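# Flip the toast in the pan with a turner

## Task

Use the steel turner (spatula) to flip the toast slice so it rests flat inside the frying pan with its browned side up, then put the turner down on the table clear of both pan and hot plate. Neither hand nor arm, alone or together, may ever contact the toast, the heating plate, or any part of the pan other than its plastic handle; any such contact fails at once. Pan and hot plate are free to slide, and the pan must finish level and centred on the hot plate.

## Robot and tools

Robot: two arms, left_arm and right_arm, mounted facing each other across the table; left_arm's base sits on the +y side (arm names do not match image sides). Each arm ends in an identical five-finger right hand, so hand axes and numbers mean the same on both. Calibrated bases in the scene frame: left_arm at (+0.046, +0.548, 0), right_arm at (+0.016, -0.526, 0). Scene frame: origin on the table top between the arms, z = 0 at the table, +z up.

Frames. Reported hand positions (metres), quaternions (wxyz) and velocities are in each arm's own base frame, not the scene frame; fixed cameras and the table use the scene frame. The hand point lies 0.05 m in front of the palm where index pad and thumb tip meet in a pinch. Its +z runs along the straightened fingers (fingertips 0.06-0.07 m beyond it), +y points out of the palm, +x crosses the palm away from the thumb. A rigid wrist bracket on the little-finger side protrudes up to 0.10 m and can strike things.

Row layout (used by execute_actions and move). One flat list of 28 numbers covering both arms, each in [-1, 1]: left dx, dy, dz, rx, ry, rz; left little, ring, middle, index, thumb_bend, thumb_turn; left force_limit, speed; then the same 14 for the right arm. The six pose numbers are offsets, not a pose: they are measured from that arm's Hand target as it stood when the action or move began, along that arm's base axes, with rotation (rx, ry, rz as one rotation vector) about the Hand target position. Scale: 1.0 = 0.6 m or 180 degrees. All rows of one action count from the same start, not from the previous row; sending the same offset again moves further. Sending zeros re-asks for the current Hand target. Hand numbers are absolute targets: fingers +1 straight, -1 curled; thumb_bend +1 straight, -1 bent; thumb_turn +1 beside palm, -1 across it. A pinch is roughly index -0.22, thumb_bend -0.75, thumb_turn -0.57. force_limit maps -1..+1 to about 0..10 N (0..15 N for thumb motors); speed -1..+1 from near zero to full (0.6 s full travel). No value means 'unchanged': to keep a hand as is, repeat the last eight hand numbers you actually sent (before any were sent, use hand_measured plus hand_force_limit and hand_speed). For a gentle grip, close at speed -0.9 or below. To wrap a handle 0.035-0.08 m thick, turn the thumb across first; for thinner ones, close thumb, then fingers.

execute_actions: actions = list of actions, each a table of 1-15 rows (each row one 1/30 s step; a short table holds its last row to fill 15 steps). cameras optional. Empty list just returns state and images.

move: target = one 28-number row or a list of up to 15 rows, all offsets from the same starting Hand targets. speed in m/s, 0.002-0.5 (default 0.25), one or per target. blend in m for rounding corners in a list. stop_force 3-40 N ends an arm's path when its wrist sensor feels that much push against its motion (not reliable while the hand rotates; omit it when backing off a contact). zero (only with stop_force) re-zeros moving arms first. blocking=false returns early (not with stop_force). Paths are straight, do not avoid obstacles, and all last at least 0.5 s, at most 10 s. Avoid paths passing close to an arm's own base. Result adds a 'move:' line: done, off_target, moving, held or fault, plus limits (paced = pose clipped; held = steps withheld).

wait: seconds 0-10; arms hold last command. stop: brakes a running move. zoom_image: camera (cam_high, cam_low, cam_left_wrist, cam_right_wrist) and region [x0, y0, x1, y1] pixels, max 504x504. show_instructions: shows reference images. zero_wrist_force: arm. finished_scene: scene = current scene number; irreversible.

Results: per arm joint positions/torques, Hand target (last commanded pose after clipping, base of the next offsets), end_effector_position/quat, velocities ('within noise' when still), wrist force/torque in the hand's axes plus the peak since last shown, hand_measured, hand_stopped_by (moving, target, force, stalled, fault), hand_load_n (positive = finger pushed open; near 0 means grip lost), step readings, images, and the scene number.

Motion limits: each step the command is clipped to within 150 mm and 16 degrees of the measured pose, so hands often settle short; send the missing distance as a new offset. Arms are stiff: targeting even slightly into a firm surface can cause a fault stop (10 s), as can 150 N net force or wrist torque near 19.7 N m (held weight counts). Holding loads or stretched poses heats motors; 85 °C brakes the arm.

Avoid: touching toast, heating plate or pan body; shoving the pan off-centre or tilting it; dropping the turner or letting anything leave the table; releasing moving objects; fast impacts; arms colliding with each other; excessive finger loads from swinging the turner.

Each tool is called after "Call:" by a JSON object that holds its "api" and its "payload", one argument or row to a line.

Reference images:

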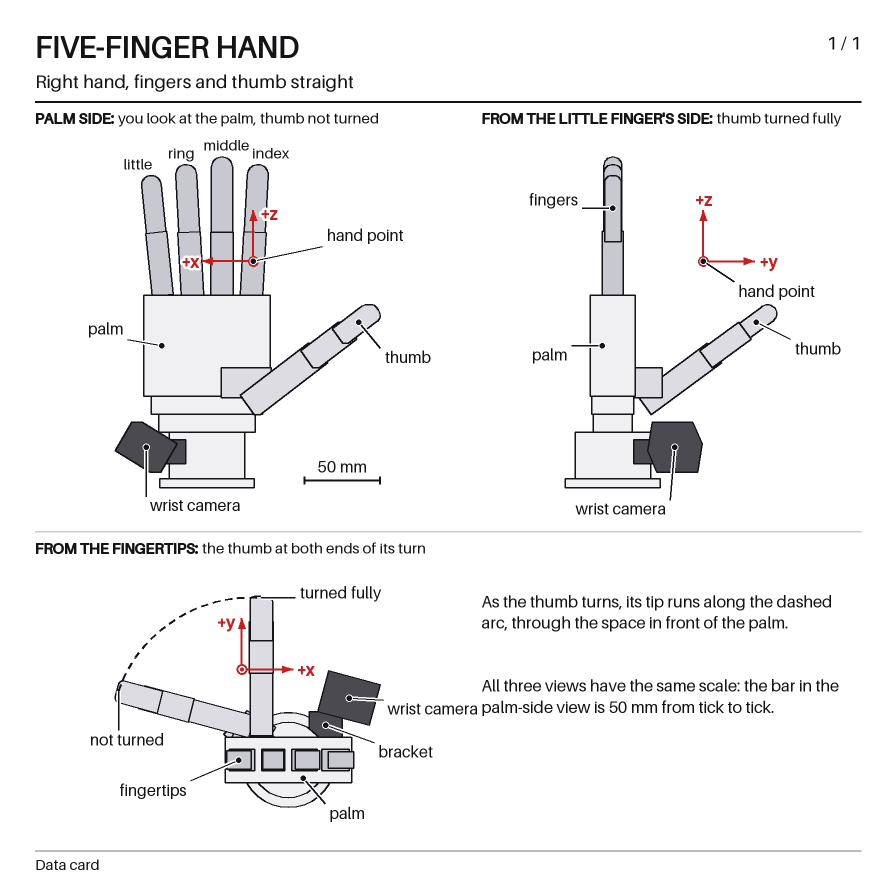

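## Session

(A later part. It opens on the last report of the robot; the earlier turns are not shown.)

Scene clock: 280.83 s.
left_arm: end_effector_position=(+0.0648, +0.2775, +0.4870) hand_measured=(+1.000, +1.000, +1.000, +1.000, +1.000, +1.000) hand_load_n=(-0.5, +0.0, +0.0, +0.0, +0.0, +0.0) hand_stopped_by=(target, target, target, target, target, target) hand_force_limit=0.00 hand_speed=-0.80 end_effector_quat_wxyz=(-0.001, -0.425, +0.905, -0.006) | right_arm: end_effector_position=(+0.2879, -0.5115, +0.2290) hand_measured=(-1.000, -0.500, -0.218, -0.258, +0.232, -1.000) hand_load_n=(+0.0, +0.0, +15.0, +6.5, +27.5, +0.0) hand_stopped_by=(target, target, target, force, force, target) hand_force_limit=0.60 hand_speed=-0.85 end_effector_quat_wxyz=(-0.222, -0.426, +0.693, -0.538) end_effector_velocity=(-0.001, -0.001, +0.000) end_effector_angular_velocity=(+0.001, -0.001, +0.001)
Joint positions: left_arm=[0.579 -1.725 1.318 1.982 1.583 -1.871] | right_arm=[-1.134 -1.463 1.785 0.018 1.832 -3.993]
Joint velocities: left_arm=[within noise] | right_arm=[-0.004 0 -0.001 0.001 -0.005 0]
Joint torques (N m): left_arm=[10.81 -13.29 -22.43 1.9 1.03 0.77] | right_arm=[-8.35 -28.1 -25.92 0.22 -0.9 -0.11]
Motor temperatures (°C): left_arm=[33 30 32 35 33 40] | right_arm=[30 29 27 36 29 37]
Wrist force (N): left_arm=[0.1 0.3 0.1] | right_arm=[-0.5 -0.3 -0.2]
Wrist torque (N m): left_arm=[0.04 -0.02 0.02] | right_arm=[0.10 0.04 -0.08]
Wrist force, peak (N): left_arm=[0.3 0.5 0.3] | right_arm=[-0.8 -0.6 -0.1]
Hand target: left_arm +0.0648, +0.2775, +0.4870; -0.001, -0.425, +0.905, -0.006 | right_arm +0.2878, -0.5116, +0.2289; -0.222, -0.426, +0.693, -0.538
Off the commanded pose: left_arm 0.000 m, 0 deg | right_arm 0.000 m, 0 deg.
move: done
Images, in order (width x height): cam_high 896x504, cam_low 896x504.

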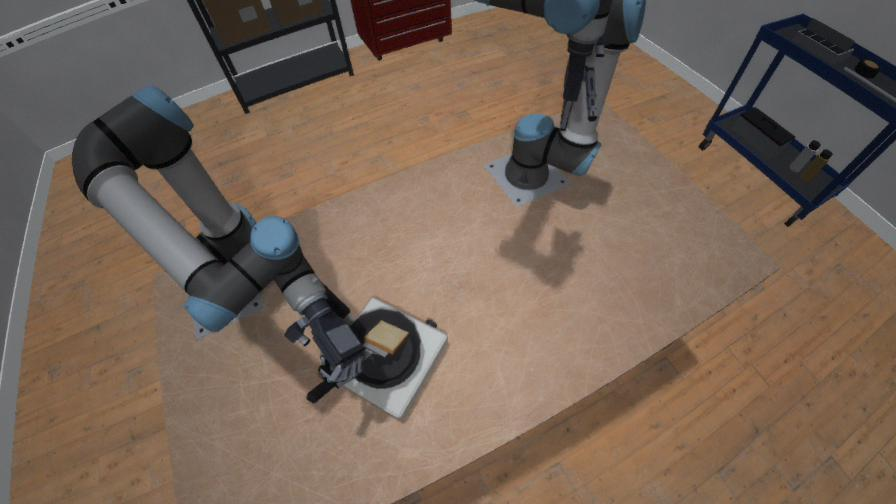

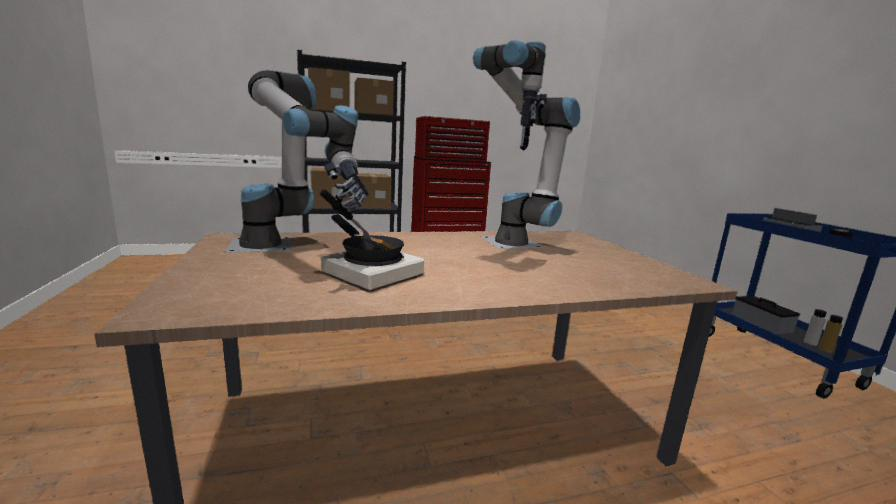

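Call:
{"api": "move", "payload": {
  "target": [
    [0,0,0,0,0,0,1,1,1,1,1,1,0,-0.8,-0.0401,-0.0273,-0.0317,0.0437,-0.0643,0,-1,-0.5,-0.221,-0.6,-0.37,-1,0.6,-0.85],
    [0,0,0,0,0,0,1,1,1,1,1,1,0,-0.8,-0.0531,-0.0361,-0.07,0.0812,-0.1195,0,-1,-0.5,-0.221,-0.6,-0.37,-1,0.6,-0.85]
  ],
  "speed": 0.06,
  "cameras": ["cam_low","cam_high"]
}}

Call:
{"api": "zoom_image", "payload": {
  "camera": "cam_low",
  "region": [310, 170, 430, 290]
}}

Call:
{"api": "zoom_image", "payload": {
  "camera": "cam_high",
  "region": [330, 300, 430, 400]
}}

Scene clock: 286.97 s.
left_arm: end_effector_position=(+0.0648, +0.2775, +0.4870) hand_measured=(+1.000, +1.000, +1.000, +1.000, +1.000, +1.000) hand_load_n=(+0.0, +0.0, +0.0, +0.0, +0.0, +0.0) hand_stopped_by=(target, target, target, target, target, target) hand_force_limit=0.00 hand_speed=-0.80 end_effector_quat_wxyz=(-0.001, -0.425, +0.905, -0.006) | right_arm: end_effector_position=(+0.2559, -0.5332, +0.1868) hand_measured=(-1.000, -0.500, -0.218, -0.258, +0.232, -1.000) hand_load_n=(+0.0, -2.0, +12.0, +9.0, +28.0, -0.5) hand_stopped_by=(target, target, target, force, force, target) hand_force_limit=0.60 hand_speed=-0.85 end_effector_quat_wxyz=(-0.033, -0.343, +0.784, -0.516)
Joint positions: left_arm=[0.579 -1.725 1.318 1.982 1.583 -1.871] | right_arm=[-1.413 -1.434 1.778 0.147 1.403 -3.708]
Joint velocities: within noise
Joint torques (N m): left_arm=[10.08 -14.56 -20.94 1.86 1.04 0.41] | right_arm=[8.27 -37.2 -19.57 -0.95 0.83 -1.29]
Motor temperatures (°C): left_arm=[33 30 32 35 33 40] | right_arm=[30 29 27 36 29 37]
Wrist force (N): left_arm=[0.1 0.4 0.3] | right_arm=[0.1 0.3 1.1]
Wrist torque (N m): left_arm=[0.06 -0.03 0.02] | right_arm=[0.10 0.04 -0.08]
Wrist force, peak (N): left_arm=[0.5 0.6 0.4] | right_arm=[-1.4 0.3 0.8]
Hand target: left_arm +0.0648, +0.2775, +0.4870; -0.001, -0.425, +0.905, -0.006 | right_arm +0.2560, -0.5332, +0.1869; -0.033, -0.343, +0.784, -0.516
Off the commanded pose: left_arm 0.000 m, 0 deg | right_arm 0.000 m, 0 deg.
move: done
Images, in order (width x height): cam_high 896x504, cam_low 896x504.

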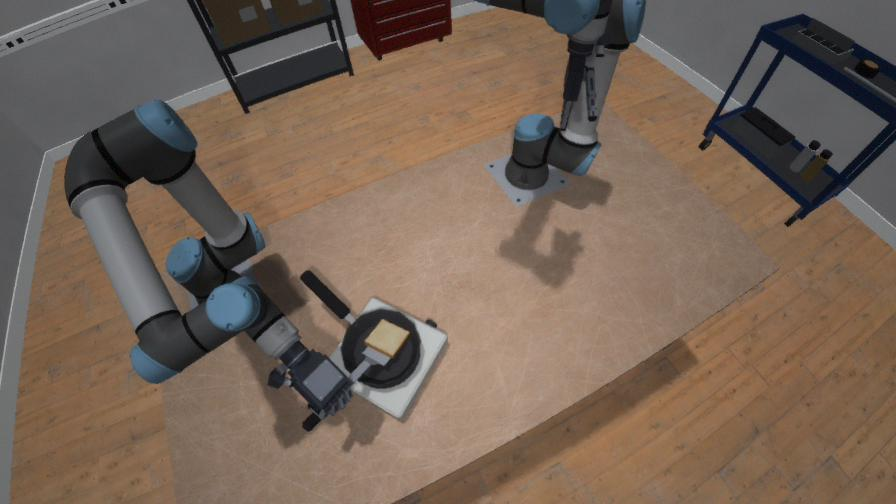

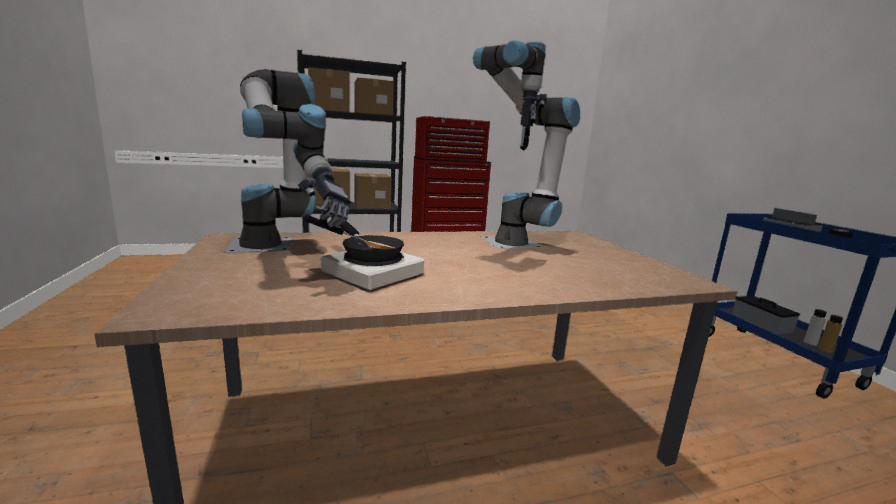

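Scaled by 4.200 from the camera's 896x504 image, which has a finer 1280x720 frame.

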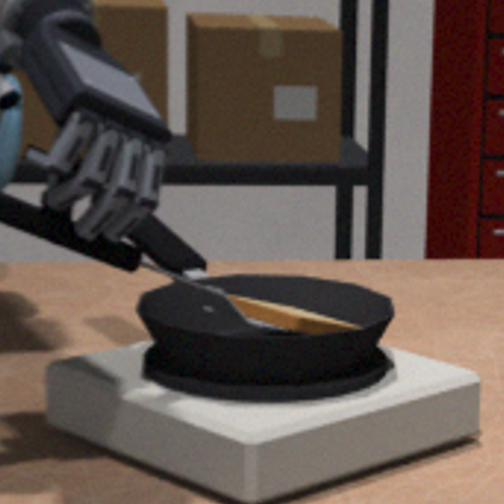

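Scaled by 5.040 from the camera's 896x504 image, which has a finer 1280x720 frame.

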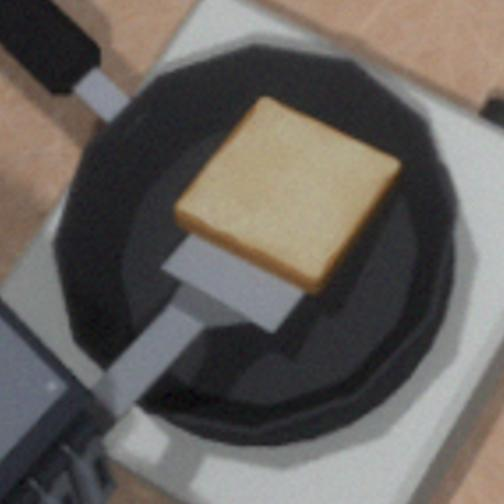

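Call:
{"api": "move", "payload": {
  "target": [0,0,0,0,0,0,1,1,1,1,1,1,0,-0.8,0,0,0.01,0.0393,-0.0579,0,-1,-0.5,-0.221,-0.6,-0.37,-1,0.6,-0.85],
  "speed": 0.05,
  "cameras": ["cam_low","cam_high","cam_left_wrist"]
}}

Call:
{"api": "zoom_image", "payload": {
  "camera": "cam_low",
  "region": [310, 170, 430, 290]
}}

Call:
{"api": "zoom_image", "payload": {
  "camera": "cam_high",
  "region": [330, 300, 430, 400]
}}

Scene clock: 294.10 s.
left_arm: end_effector_position=(+0.0648, +0.2775, +0.4870) hand_measured=(+1.000, +1.000, +1.000, +1.000, +1.000, +1.000) hand_load_n=(+0.0, +0.0, +0.0, +0.0, +0.0, +0.0) hand_stopped_by=(target, target, target, target, target, target) hand_force_limit=0.00 hand_speed=-0.80 end_effector_quat_wxyz=(-0.001, -0.425, +0.905, -0.006) | right_arm: end_effector_position=(+0.2559, -0.5332, +0.1929) hand_measured=(-1.000, -0.500, -0.218, -0.258, +0.232, -1.000) hand_load_n=(+0.0, -2.0, +12.0, +9.5, +28.0, -0.5) hand_stopped_by=(target, target, target, force, force, target) hand_force_limit=0.60 hand_speed=-0.85 end_effector_quat_wxyz=(+0.059, -0.296, +0.814, -0.496) end_effector_velocity=(-0.001, -0.001, +0.001) end_effector_angular_velocity=(-0.006, +0.006, -0.003)
Joint positions: left_arm=[0.579 -1.725 1.318 1.982 1.583 -1.871] | right_arm=[-1.505 -1.412 1.73 0.244 1.226 -3.582]
Joint velocities: left_arm=[within noise] | right_arm=[0.001 -0.002 0 -0.002 0.007 -0.004]
Joint torques (N m): left_arm=[9.65 -15.83 -19.93 1.98 1.09 0.39] | right_arm=[8.76 -34.13 -23.65 -1.66 0.46 -1.4]
Motor temperatures (°C): left_arm=[33 30 32 35 33 40] | right_arm=[30 29 27 36 29 37]
Wrist force (N): left_arm=[0.2 0.2 0.0] | right_arm=[0.4 0.6 0.6]
Wrist torque (N m): left_arm=[0.04 -0.03 0.02] | right_arm=[0.13 0.02 -0.03]
Wrist force, peak (N): left_arm=[0.6 0.3 0.3] | right_arm=[-0.3 0.9 1.2]
Hand target: left_arm +0.0648, +0.2775, +0.4870; -0.001, -0.425, +0.905, -0.006 | right_arm +0.2560, -0.5332, +0.1929; +0.059, -0.296, +0.814, -0.496
Off the commanded pose: left_arm 0.000 m, 0 deg | right_arm 0.000 m, 0 deg.
move: done
camera_calibration:
cam_left_wrist: T_world_to_cam=[[-0.900448, 0.4349, 0.00742894, -0.0637639], [0.372035, 0.761215, 0.53117, -0.498592], [0.22535, 0.481055, -0.847233, 0.376106], [0, 0, 0, 1]] pos_world=[0.0433219, 0.226339, 0.58396]
Images, in order (width x height): cam_high 896x504, cam_low 896x504, cam_left_wrist 896x504.

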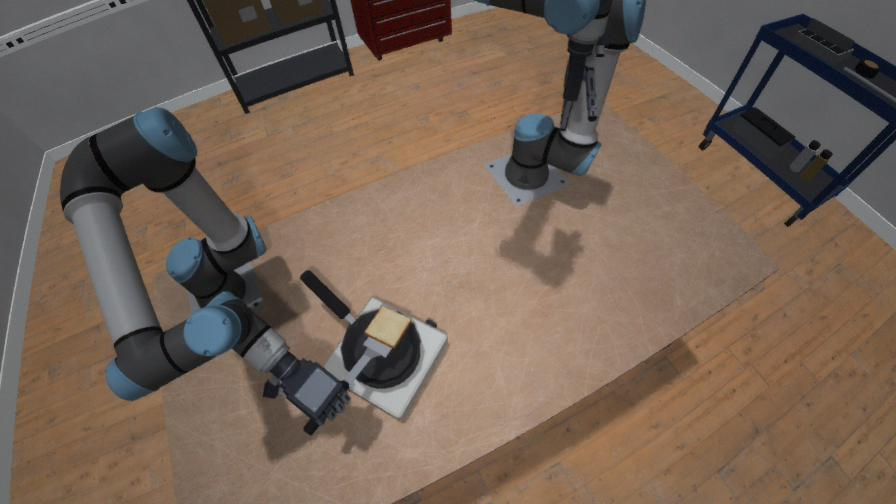

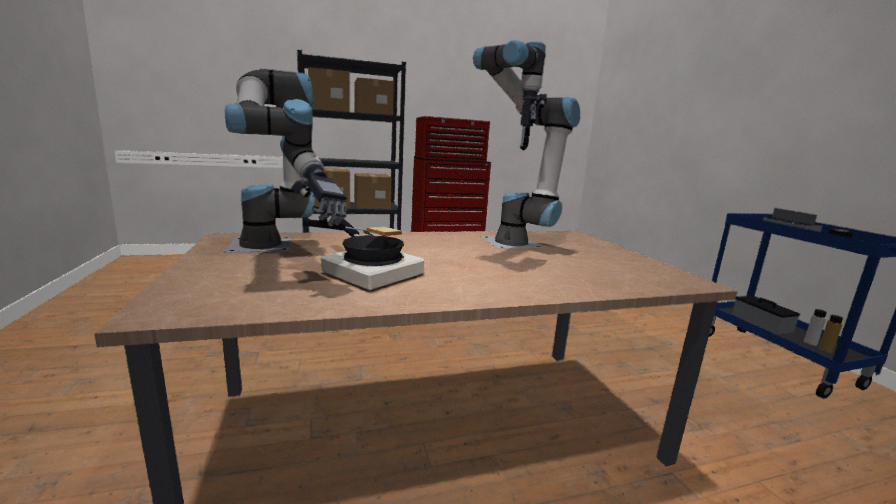

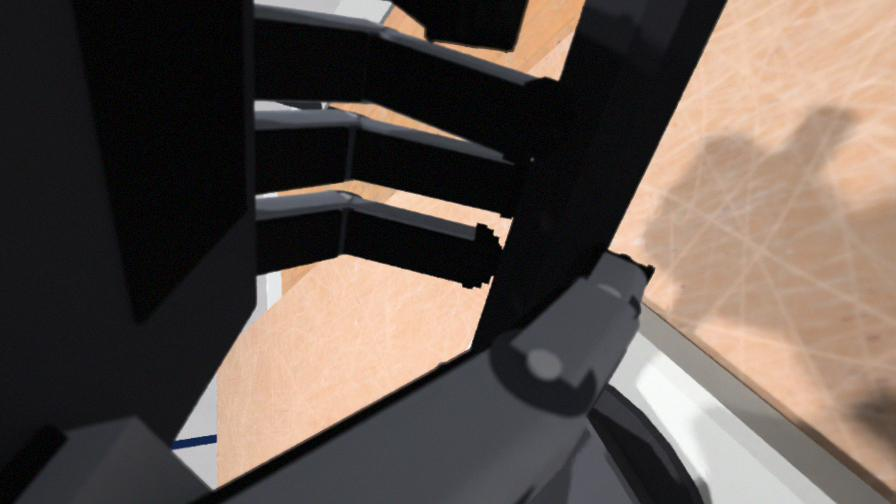

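Scaled by 4.200 from the camera's 896x504 image, which has a finer 1280x720 frame.

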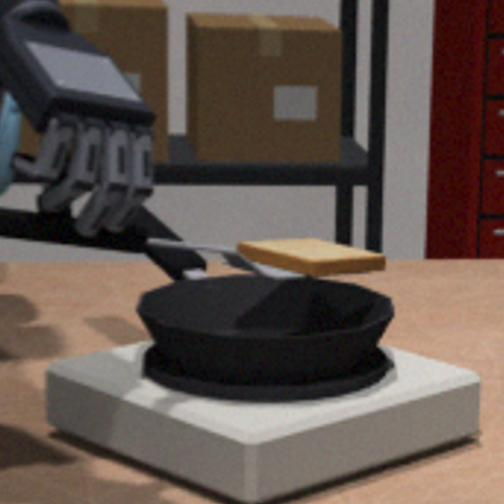

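Scaled by 5.040 from the camera's 896x504 image, which has a finer 1280x720 frame.

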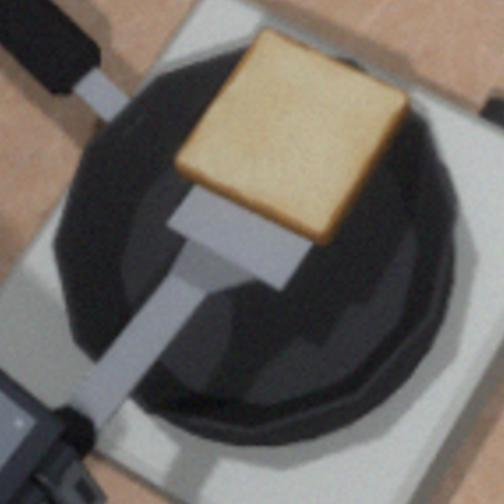

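Call:
{"api": "move", "payload": {
  "target": [
    [0,0,0,0,0,0,1,1,1,1,1,1,0,-0.8,0.0023,0.0016,0.0667,-0.039,0.0574,0,-1,-0.5,-0.221,-0.6,-0.37,-1,0.6,-0.85],
    [0,0,0,0,0,0,1,1,1,1,1,1,0,-0.8,0.0404,0.0274,0.095,-0.0765,0.1126,0,-1,-0.5,-0.221,-0.6,-0.37,-1,0.6,-0.85],
    [0,0,0,0,0,0,1,1,1,1,1,1,0,-0.8,0.0891,0.0685,0.115,-0.114,0.1677,0,-1,-0.5,-0.221,-0.6,-0.37,-1,0.6,-0.85]
  ],
  "speed": 0.06,
  "blend": 0.005,
  "cameras": ["cam_low","cam_high"]
}}

Call:
{"api": "zoom_image", "payload": {
  "camera": "cam_low",
  "region": [310, 170, 430, 290]
}}

Call:
{"api": "zoom_image", "payload": {
  "camera": "cam_high",
  "region": [330, 300, 430, 400]
}}

Scene clock: 311.73 s.
left_arm: end_effector_position=(+0.0648, +0.2775, +0.4870) hand_measured=(+1.000, +1.000, +1.000, +1.000, +1.000, +1.000) hand_load_n=(+0.0, +0.0, +0.0, +0.0, -0.5, +0.0) hand_stopped_by=(target, target, target, target, target, target) hand_force_limit=0.00 hand_speed=-0.80 end_effector_quat_wxyz=(-0.001, -0.425, +0.905, -0.006) | right_arm: end_effector_position=(+0.3095, -0.4922, +0.2619) hand_measured=(-1.000, -0.500, -0.218, -0.258, +0.232, -1.000) hand_load_n=(+0.0, -1.0, +12.5, +8.5, +28.0, -0.5) hand_stopped_by=(target, target, target, force, force, target) hand_force_limit=0.60 hand_speed=-0.85 end_effector_quat_wxyz=(-0.207, -0.420, +0.701, -0.537)
Joint positions: left_arm=[0.579 -1.725 1.318 1.982 1.583 -1.871] | right_arm=[-1.075 -1.48 1.708 0.133 1.875 -3.937]
Joint velocities: within noise
Joint torques (N m): left_arm=[9.32 -14.93 -18.37 1.96 1.07 0.27] | right_arm=[-7.1 -31.96 -22.63 1.43 -0.99 1.28]
Motor temperatures (°C): left_arm=[33 30 32 35 33 40] | right_arm=[29 29 27 36 29 37]
Wrist force (N): left_arm=[0.1 0.4 0.1] | right_arm=[-1.1 0.4 0.3]
Wrist torque (N m): left_arm=[0.05 -0.01 0.01] | right_arm=[0.13 0.16 -0.13]
Wrist force, peak (N): left_arm=[0.6 0.6 0.4] | right_arm=[-1.2 0.4 0.9]
Hand target: left_arm +0.0648, +0.2775, +0.4870; -0.001, -0.425, +0.905, -0.006 | right_arm +0.3094, -0.4921, +0.2619; -0.207, -0.420, +0.701, -0.537
Off the commanded pose: left_arm 0.000 m, 0 deg | right_arm 0.000 m, 0 deg.
move: done
Images, in order (width x height): cam_high 896x504, cam_low 896x504.

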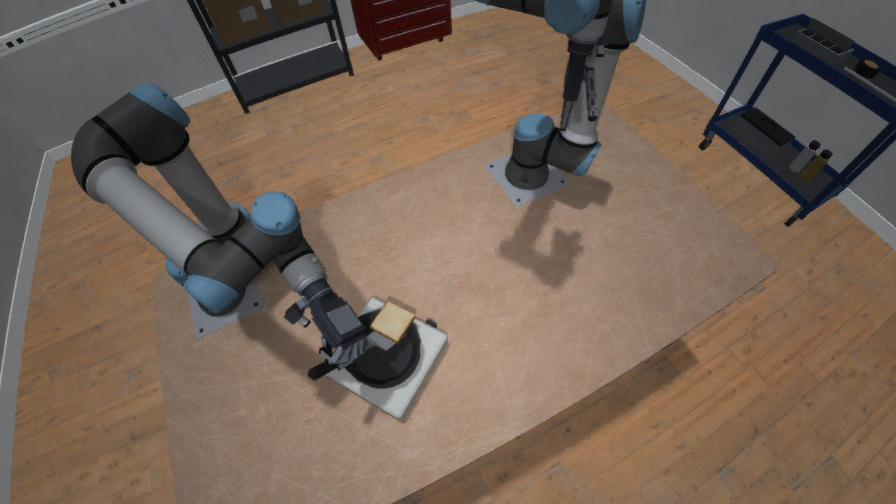

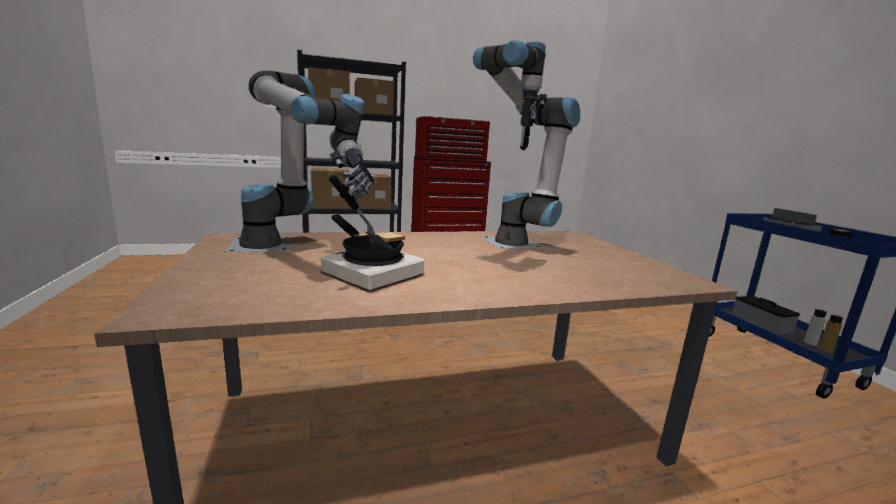

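Scaled by 4.200 from the camera's 896x504 image, which has a finer 1280x720 frame.

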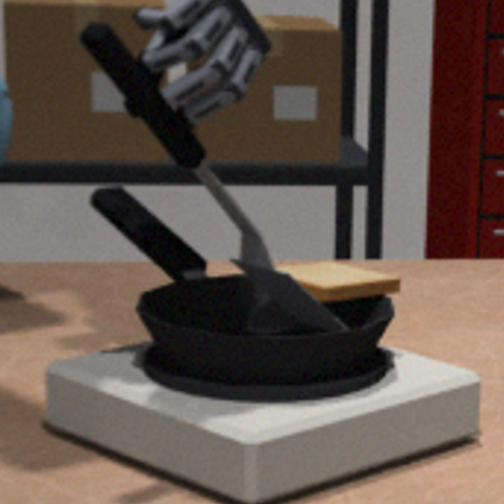

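Scaled by 5.040 from the camera's 896x504 image, which has a finer 1280x720 frame.

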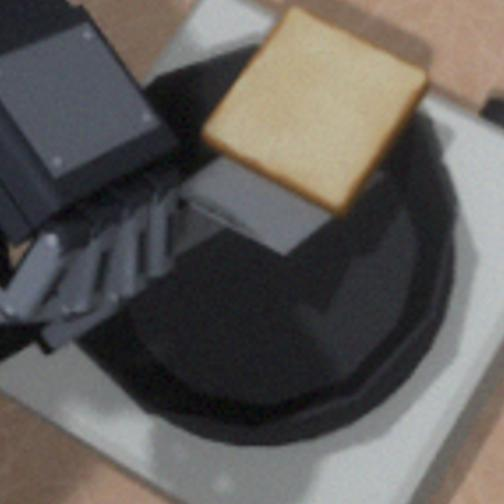

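Call:
{"api": "move", "payload": {
  "target": [0,0,0,0,0,0,1,1,1,1,1,1,0,-0.8,0.0179,0.0122,0.0133,0,0,0,-1,-0.5,-0.221,-0.6,-0.37,-1,0.6,-0.85],
  "speed": 0.03,
  "cameras": ["cam_low","cam_high"]
}}

Call:
{"api": "zoom_image", "payload": {
  "camera": "cam_low",
  "region": [310, 170, 430, 290]
}}

Call:
{"api": "zoom_image", "payload": {
  "camera": "cam_high",
  "region": [330, 290, 430, 390]
}}

Scene clock: 315.43 s.
left_arm: end_effector_position=(+0.0648, +0.2775, +0.4870) hand_measured=(+1.000, +1.000, +1.000, +1.000, +1.000, +1.000) hand_load_n=(+0.0, +0.0, +0.0, +0.0, +0.0, +0.0) hand_stopped_by=(target, target, target, target, target, target) hand_force_limit=0.00 hand_speed=-0.80 end_effector_quat_wxyz=(-0.001, -0.425, +0.905, -0.006) | right_arm: end_effector_position=(+0.3203, -0.4847, +0.2700) hand_measured=(-1.000, -0.500, -0.218, -0.258, +0.232, -1.000) hand_load_n=(+0.0, -2.5, +12.0, +8.5, +28.5, -0.5) hand_stopped_by=(target, target, target, force, force, target) hand_force_limit=0.60 hand_speed=-0.85 end_effector_quat_wxyz=(-0.207, -0.420, +0.701, -0.537) end_effector_velocity=(-0.001, -0.001, -0.003) end_effector_angular_velocity=(+0.004, +0.000, +0.002)
Joint positions: left_arm=[0.579 -1.725 1.318 1.982 1.583 -1.871] | right_arm=[-1.041 -1.476 1.682 0.158 1.906 -3.924]
Joint velocities: left_arm=[within noise] | right_arm=[-0.004 0.001 0.004 -0.002 -0.006 0]
Joint torques (N m): left_arm=[8.86 -15.37 -18.15 2 1.19 0.02] | right_arm=[-7.73 -28.09 -18.84 -2.55 -1.09 0.73]
Motor temperatures (°C): left_arm=[33 30 31 35 33 40] | right_arm=[29 29 27 36 29 37]
Wrist force (N): left_arm=[0.2 0.5 0.1] | right_arm=[1.6 0.5 0.6]
Wrist torque (N m): left_arm=[0.07 -0.04 0.03] | right_arm=[0.15 0.18 -0.26]
Wrist force, peak (N): left_arm=[0.3 0.5 0.5] | right_arm=[2.1 0.5 1.1]
Hand target: left_arm +0.0648, +0.2775, +0.4870; -0.001, -0.425, +0.905, -0.006 | right_arm +0.3202, -0.4848, +0.2699; -0.207, -0.420, +0.701, -0.537
Off the commanded pose: left_arm 0.000 m, 0 deg | right_arm 0.000 m, 0 deg.
move: done
Images, in order (width x height): cam_high 896x504, cam_low 896x504.

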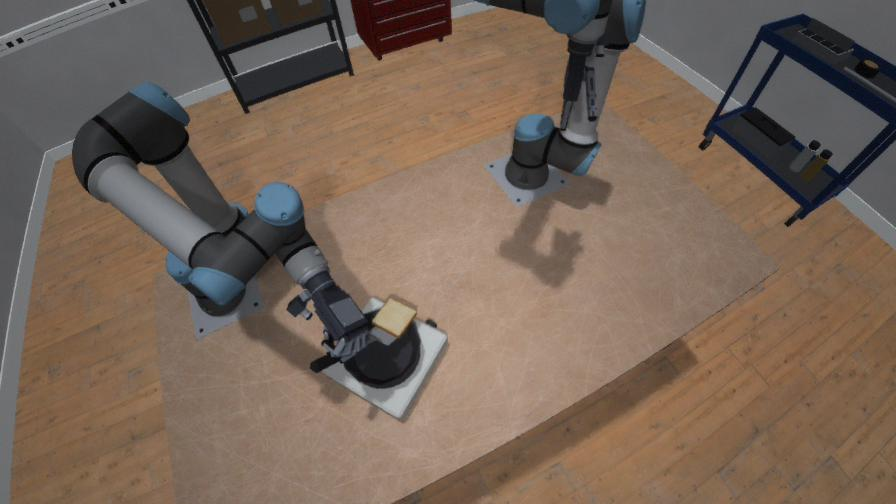

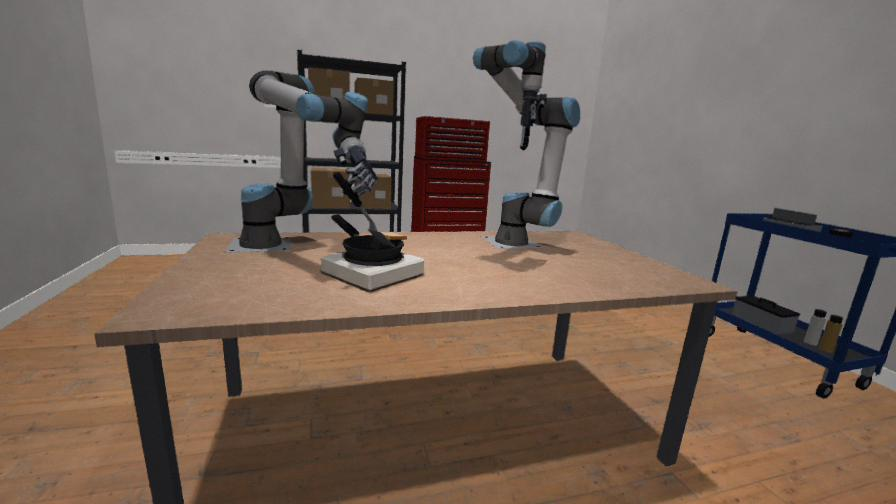

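Scaled by 4.200 from the camera's 896x504 image, which has a finer 1280x720 frame.

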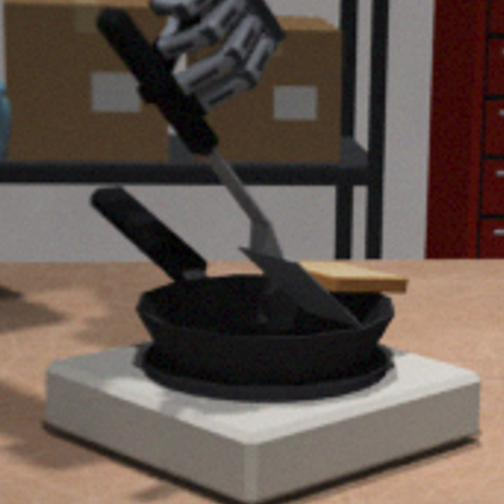

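Scaled by 5.040 from the camera's 896x504 image, which has a finer 1280x720 frame.

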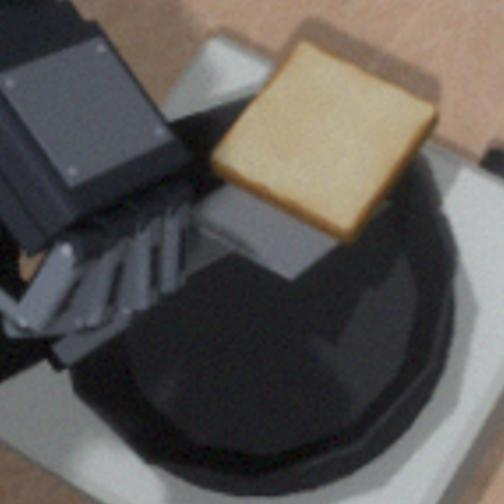

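Call:
{"api": "move", "payload": {
  "target": [
    [0,0,0,0,0,0,1,1,1,1,1,1,0,-0.8,-0.0179,-0.0122,-0.0167,0,0,0,-1,-0.5,-0.221,-0.6,-0.37,-1,0.6,-0.85],
    [0,0,0,0,0,0,1,1,1,1,1,1,0,-0.8,-0.0262,-0.0178,-0.0028,-0.0125,0.0184,0,-1,-0.5,-0.221,-0.6,-0.37,-1,0.6,-0.85]
  ],
  "speed": 0.03,
  "cameras": ["cam_low","cam_high"]
}}

Call:
{"api": "zoom_image", "payload": {
  "camera": "cam_low",
  "region": [310, 170, 430, 290]
}}

Call:
{"api": "zoom_image", "payload": {
  "camera": "cam_high",
  "region": [330, 290, 430, 390]
}}

Scene clock: 321.70 s.
left_arm: end_effector_position=(+0.0648, +0.2775, +0.4870) hand_measured=(+1.000, +1.000, +1.000, +1.000, +1.000, +1.000) hand_load_n=(+0.0, +0.0, +0.0, +0.0, +0.0, +0.0) hand_stopped_by=(target, target, target, target, target, target) hand_force_limit=0.00 hand_speed=-0.80 end_effector_quat_wxyz=(-0.001, -0.425, +0.905, -0.006) | right_arm: end_effector_position=(+0.3044, -0.4955, +0.2683) hand_measured=(-1.000, -0.500, -0.218, -0.258, +0.232, -1.000) hand_load_n=(+0.0, -1.0, +13.0, +8.5, +28.0, +0.0) hand_stopped_by=(target, target, target, force, force, target) hand_force_limit=0.60 hand_speed=-0.85 end_effector_quat_wxyz=(-0.235, -0.432, +0.684, -0.539)
Joint positions: left_arm=[0.579 -1.725 1.318 1.982 1.583 -1.871] | right_arm=[-1.065 -1.484 1.714 0.102 1.907 -4.003]
Joint velocities: within noise
Joint torques (N m): left_arm=[8.89 -15.6 -18.46 2.23 0.99 0.04] | right_arm=[3.29 -34.16 -20.69 -0.65 -0.72 1.3]
Motor temperatures (°C): left_arm=[33 30 31 35 33 40] | right_arm=[29 29 27 36 29 37]
Wrist force (N): left_arm=[0.6 0.4 0.2] | right_arm=[-1.2 0.4 0.6]
Wrist torque (N m): left_arm=[0.06 -0.10 0.05] | right_arm=[0.15 0.15 -0.15]
Wrist force, peak (N): left_arm=[0.3 0.5 0.5] | right_arm=[2.1 0.6 0.8]
Hand target: left_arm +0.0648, +0.2775, +0.4870; -0.001, -0.425, +0.905, -0.006 | right_arm +0.3044, -0.4955, +0.2682; -0.235, -0.432, +0.684, -0.539
Off the commanded pose: left_arm 0.000 m, 0 deg | right_arm 0.000 m, 0 deg.
move: done
Images, in order (width x height): cam_high 896x504, cam_low 896x504.

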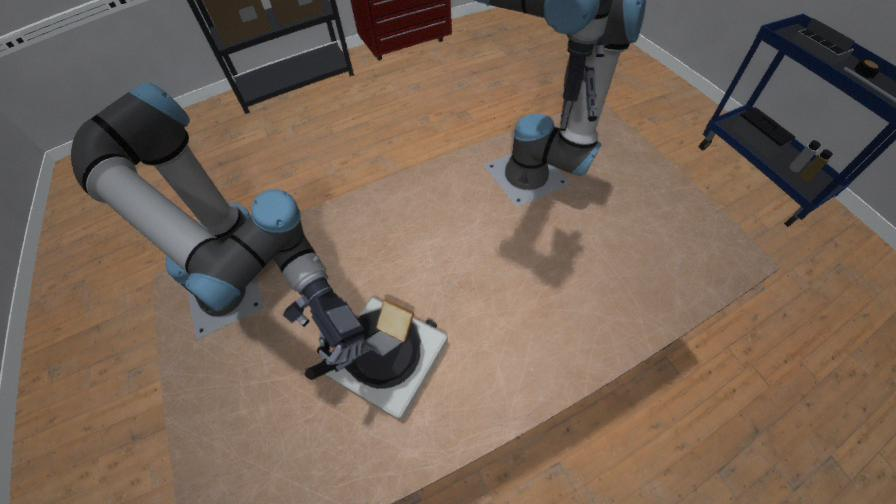

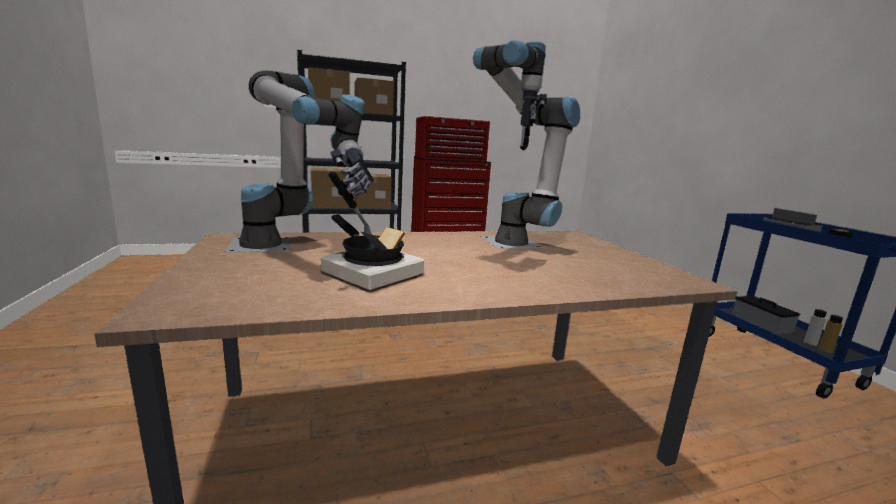

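Scaled by 4.200 from the camera's 896x504 image, which has a finer 1280x720 frame.

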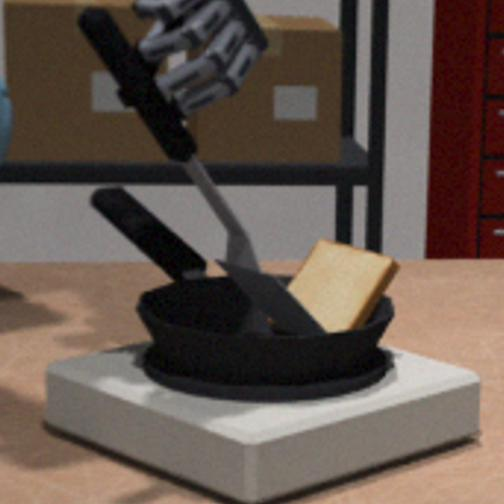

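Scaled by 5.040 from the camera's 896x504 image, which has a finer 1280x720 frame.

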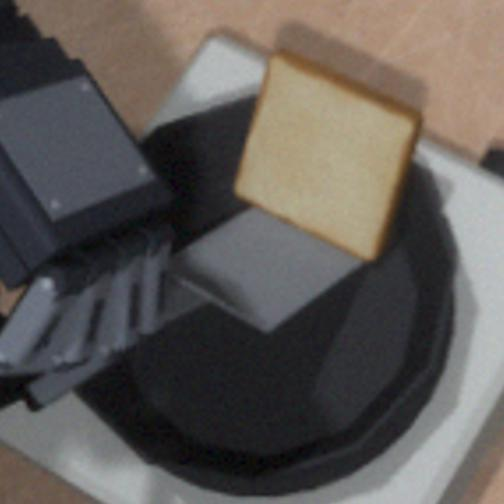

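Call:
{"api": "move", "payload": {
  "target": [0,0,0,0,0,0,1,1,1,1,1,1,0,-0.8,-0.0276,-0.0187,0.003,0,0,0,-1,-0.5,-0.221,-0.6,-0.37,-1,0.6,-0.85],
  "speed": 0.02,
  "cameras": ["cam_low","cam_high"]
}}

Call:
{"api": "zoom_image", "payload": {
  "camera": "cam_low",
  "region": [310, 170, 430, 290]
}}

Call:
{"api": "zoom_image", "payload": {
  "camera": "cam_high",
  "region": [330, 290, 430, 390]
}}

Scene clock: 325.40 s.
left_arm: end_effector_position=(+0.0648, +0.2775, +0.4870) hand_measured=(+1.000, +1.000, +1.000, +1.000, +1.000, +1.000) hand_load_n=(+0.0, +0.0, +0.0, +0.0, +0.0, +0.0) hand_stopped_by=(target, target, target, target, target, target) hand_force_limit=0.00 hand_speed=-0.80 end_effector_quat_wxyz=(-0.001, -0.425, +0.905, -0.006) | right_arm: end_effector_position=(+0.2878, -0.5068, +0.2701) hand_measured=(-1.000, -0.500, -0.218, -0.258, +0.232, -1.000) hand_load_n=(+0.0, -0.5, +13.0, +8.5, +28.0, +0.0) hand_stopped_by=(target, target, target, force, force, target) hand_force_limit=0.60 hand_speed=-0.85 end_effector_quat_wxyz=(-0.235, -0.432, +0.684, -0.539) end_effector_velocity=(+0.000, +0.001, +0.000) end_effector_angular_velocity=(+0.000, +0.002, -0.001)
Joint positions: left_arm=[0.579 -1.725 1.318 1.982 1.583 -1.871] | right_arm=[-1.118 -1.496 1.723 0.101 1.858 -4.02]
Joint velocities: left_arm=[within noise] | right_arm=[0.003 0.001 0 0 0.005 0]
Joint torques (N m): left_arm=[9.8 -14.71 -17.35 2.02 1.04 0.08] | right_arm=[8.84 -27.17 -24.36 -3.3 0.88 0.18]
Motor temperatures (°C): left_arm=[33 30 31 35 33 40] | right_arm=[29 29 27 36 29 37]
Wrist force (N): left_arm=[0.3 0.0 0.2] | right_arm=[-0.9 0.2 0.1]
Wrist torque (N m): left_arm=[-0.01 -0.05 0.02] | right_arm=[0.13 0.10 -0.14]
Wrist force, peak (N): left_arm=[0.2 0.4 0.5] | right_arm=[-1.5 0.3 0.7]
Hand target: left_arm +0.0648, +0.2775, +0.4870; -0.001, -0.425, +0.905, -0.006 | right_arm +0.2879, -0.5067, +0.2700; -0.235, -0.432, +0.684, -0.539
Off the commanded pose: left_arm 0.000 m, 0 deg | right_arm 0.000 m, 0 deg.
move: done
Images, in order (width x height): cam_high 896x504, cam_low 896x504.

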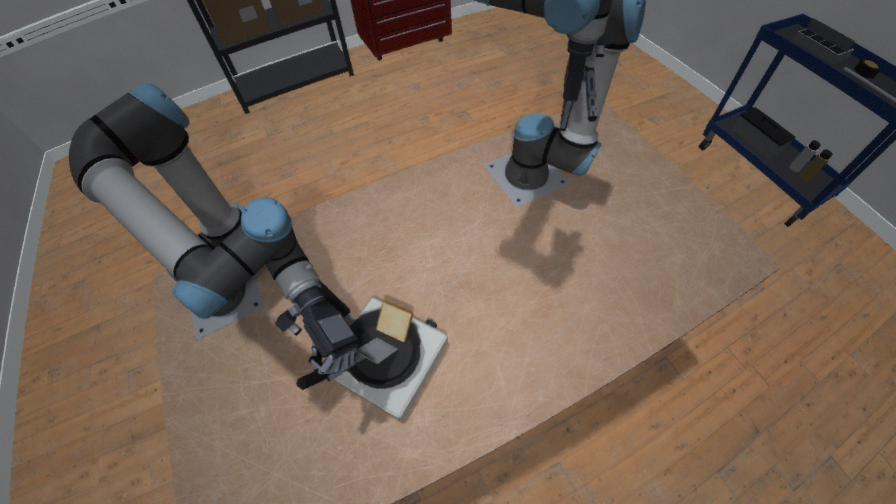

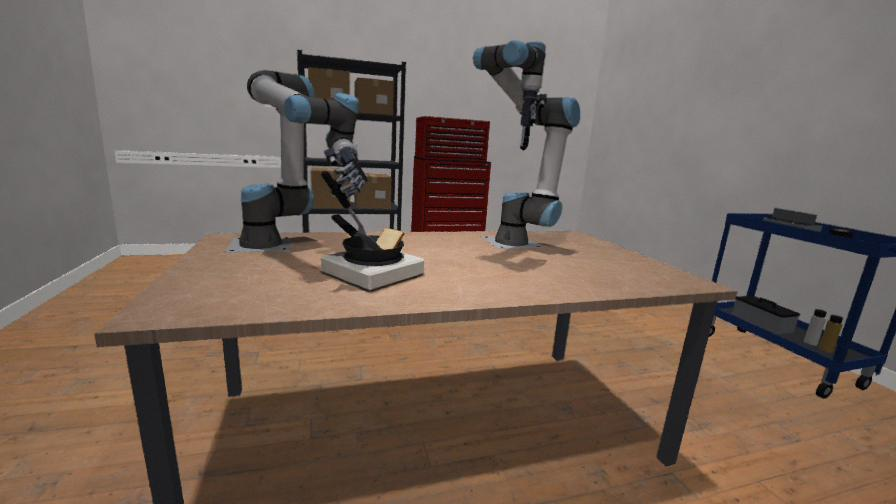

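Scaled by 4.200 from the camera's 896x504 image, which has a finer 1280x720 frame.

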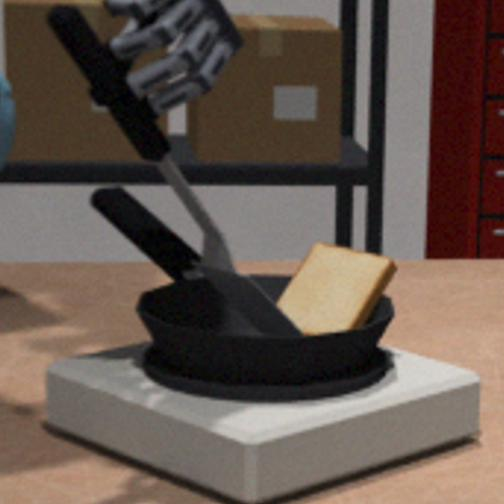

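Scaled by 5.040 from the camera's 896x504 image, which has a finer 1280x720 frame.

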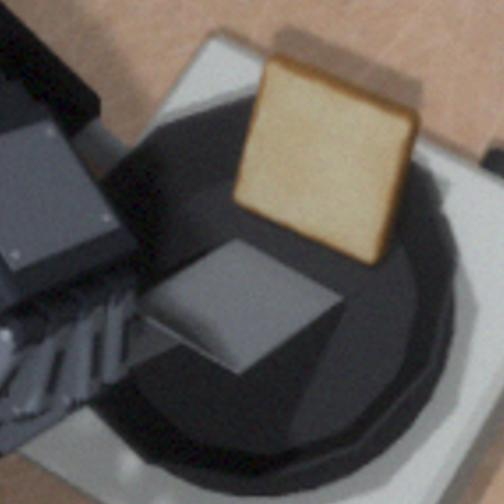

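Call:
{"api": "move", "payload": {
  "target": [
    [0,0,0,0,0,0,1,1,1,1,1,1,0,-0.8,-0.005,-0.0035,0.12,0,0,0,-1,-0.5,-0.221,-0.6,-0.37,-1,0.6,-0.85],
    [-0.6,-0.1,0.15,0,0,0,1,1,1,1,1,1,0,-0.8,-0.005,-0.0035,0.27,0,0,0,-1,-0.5,-0.221,-0.6,-0.37,-1,0.6,-0.85]
  ],
  "speed": [0.05,0.15],
  "cameras": ["cam_low","cam_high"]
}}

Call:
{"api": "zoom_image", "payload": {
  "camera": "cam_high",
  "region": [330, 290, 430, 390]
}}

Call:
{"api": "zoom_image", "payload": {
  "camera": "cam_low",
  "region": [310, 170, 430, 290]
}}

Scene clock: 338.57 s.
left_arm: end_effector_position=(-0.2952, +0.2175, +0.5770) hand_measured=(+1.000, +1.000, +1.000, +1.000, +1.000, +1.000) hand_load_n=(+0.0, +0.0, +0.0, +0.0, +0.0, +0.0) hand_stopped_by=(target, target, target, target, target, target) hand_force_limit=0.00 hand_speed=-0.80 end_effector_quat_wxyz=(-0.001, -0.426, +0.905, -0.006) | right_arm: end_effector_position=(+0.2849, -0.5088, +0.4320) hand_measured=(-1.000, -0.500, -0.218, -0.258, +0.232, -1.000) hand_load_n=(+0.0, -0.5, +12.5, +8.0, +28.0, +0.0) hand_stopped_by=(target, target, target, force, force, target) hand_force_limit=0.60 hand_speed=-0.85 end_effector_quat_wxyz=(-0.235, -0.432, +0.684, -0.539)
Joint positions: left_arm=[2.169 -1.388 0.709 2.262 1.567 -0.281] | right_arm=[-1.127 -1.505 1.317 0.516 1.849 -4.023]
Joint velocities: within noise
Joint torques (N m): left_arm=[10.23 -18.28 -26.26 1.8 -0.98 2.34] | right_arm=[5.29 -33.86 -20.61 -3.39 0.87 1.08]
Motor temperatures (°C): left_arm=[33 30 31 35 33 40] | right_arm=[29 29 27 36 29 37]
Wrist force (N): left_arm=[0.3 0.1 0.4] | right_arm=[-1.2 0.2 0.3]
Wrist torque (N m): left_arm=[-0.01 -0.06 0.00] | right_arm=[0.09 0.15 -0.22]
Wrist force, peak (N): left_arm=[1.1 1.1 0.1] | right_arm=[-1.7 0.5 0.3]
Hand target: left_arm -0.2952, +0.2175, +0.5770; -0.001, -0.425, +0.905, -0.006 | right_arm +0.2849, -0.5088, +0.4320; -0.235, -0.432, +0.684, -0.539
Off the commanded pose: left_arm 0.000 m, 0 deg | right_arm 0.000 m, 0 deg.
move: done
Images, in order (width x height): cam_high 896x504, cam_low 896x504.

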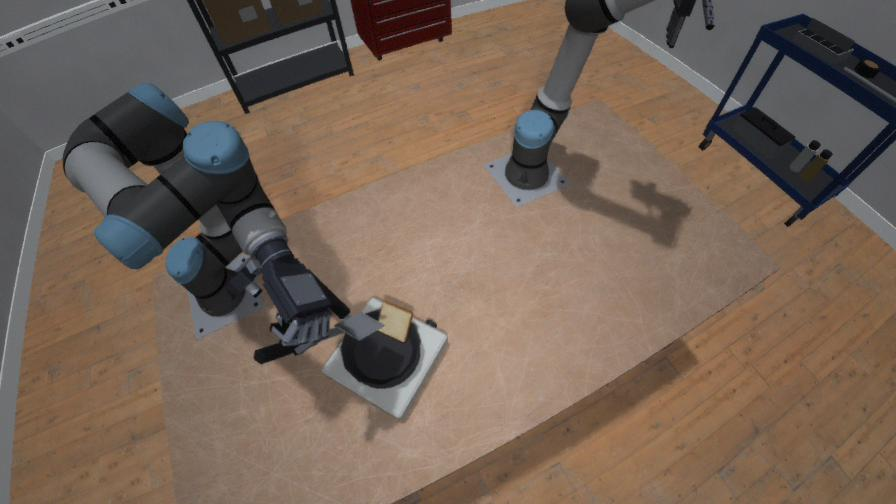

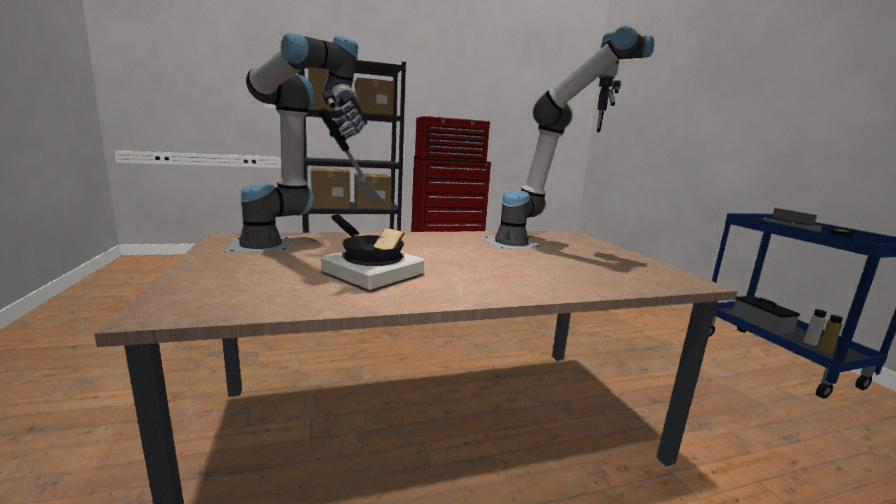

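Scaled by 5.040 from the camera's 896x504 image, which has a finer 1280x720 frame.

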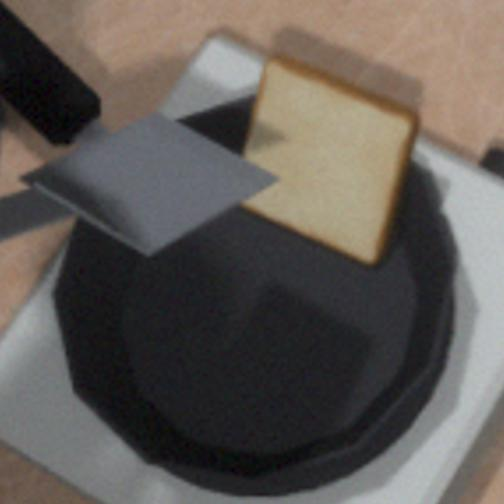

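Scaled by 4.200 from the camera's 896x504 image, which has a finer 1280x720 frame.

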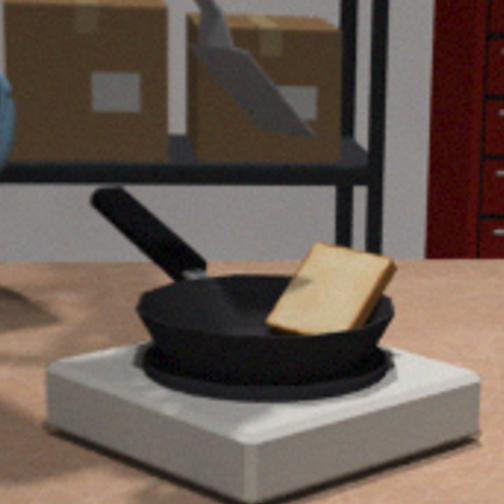

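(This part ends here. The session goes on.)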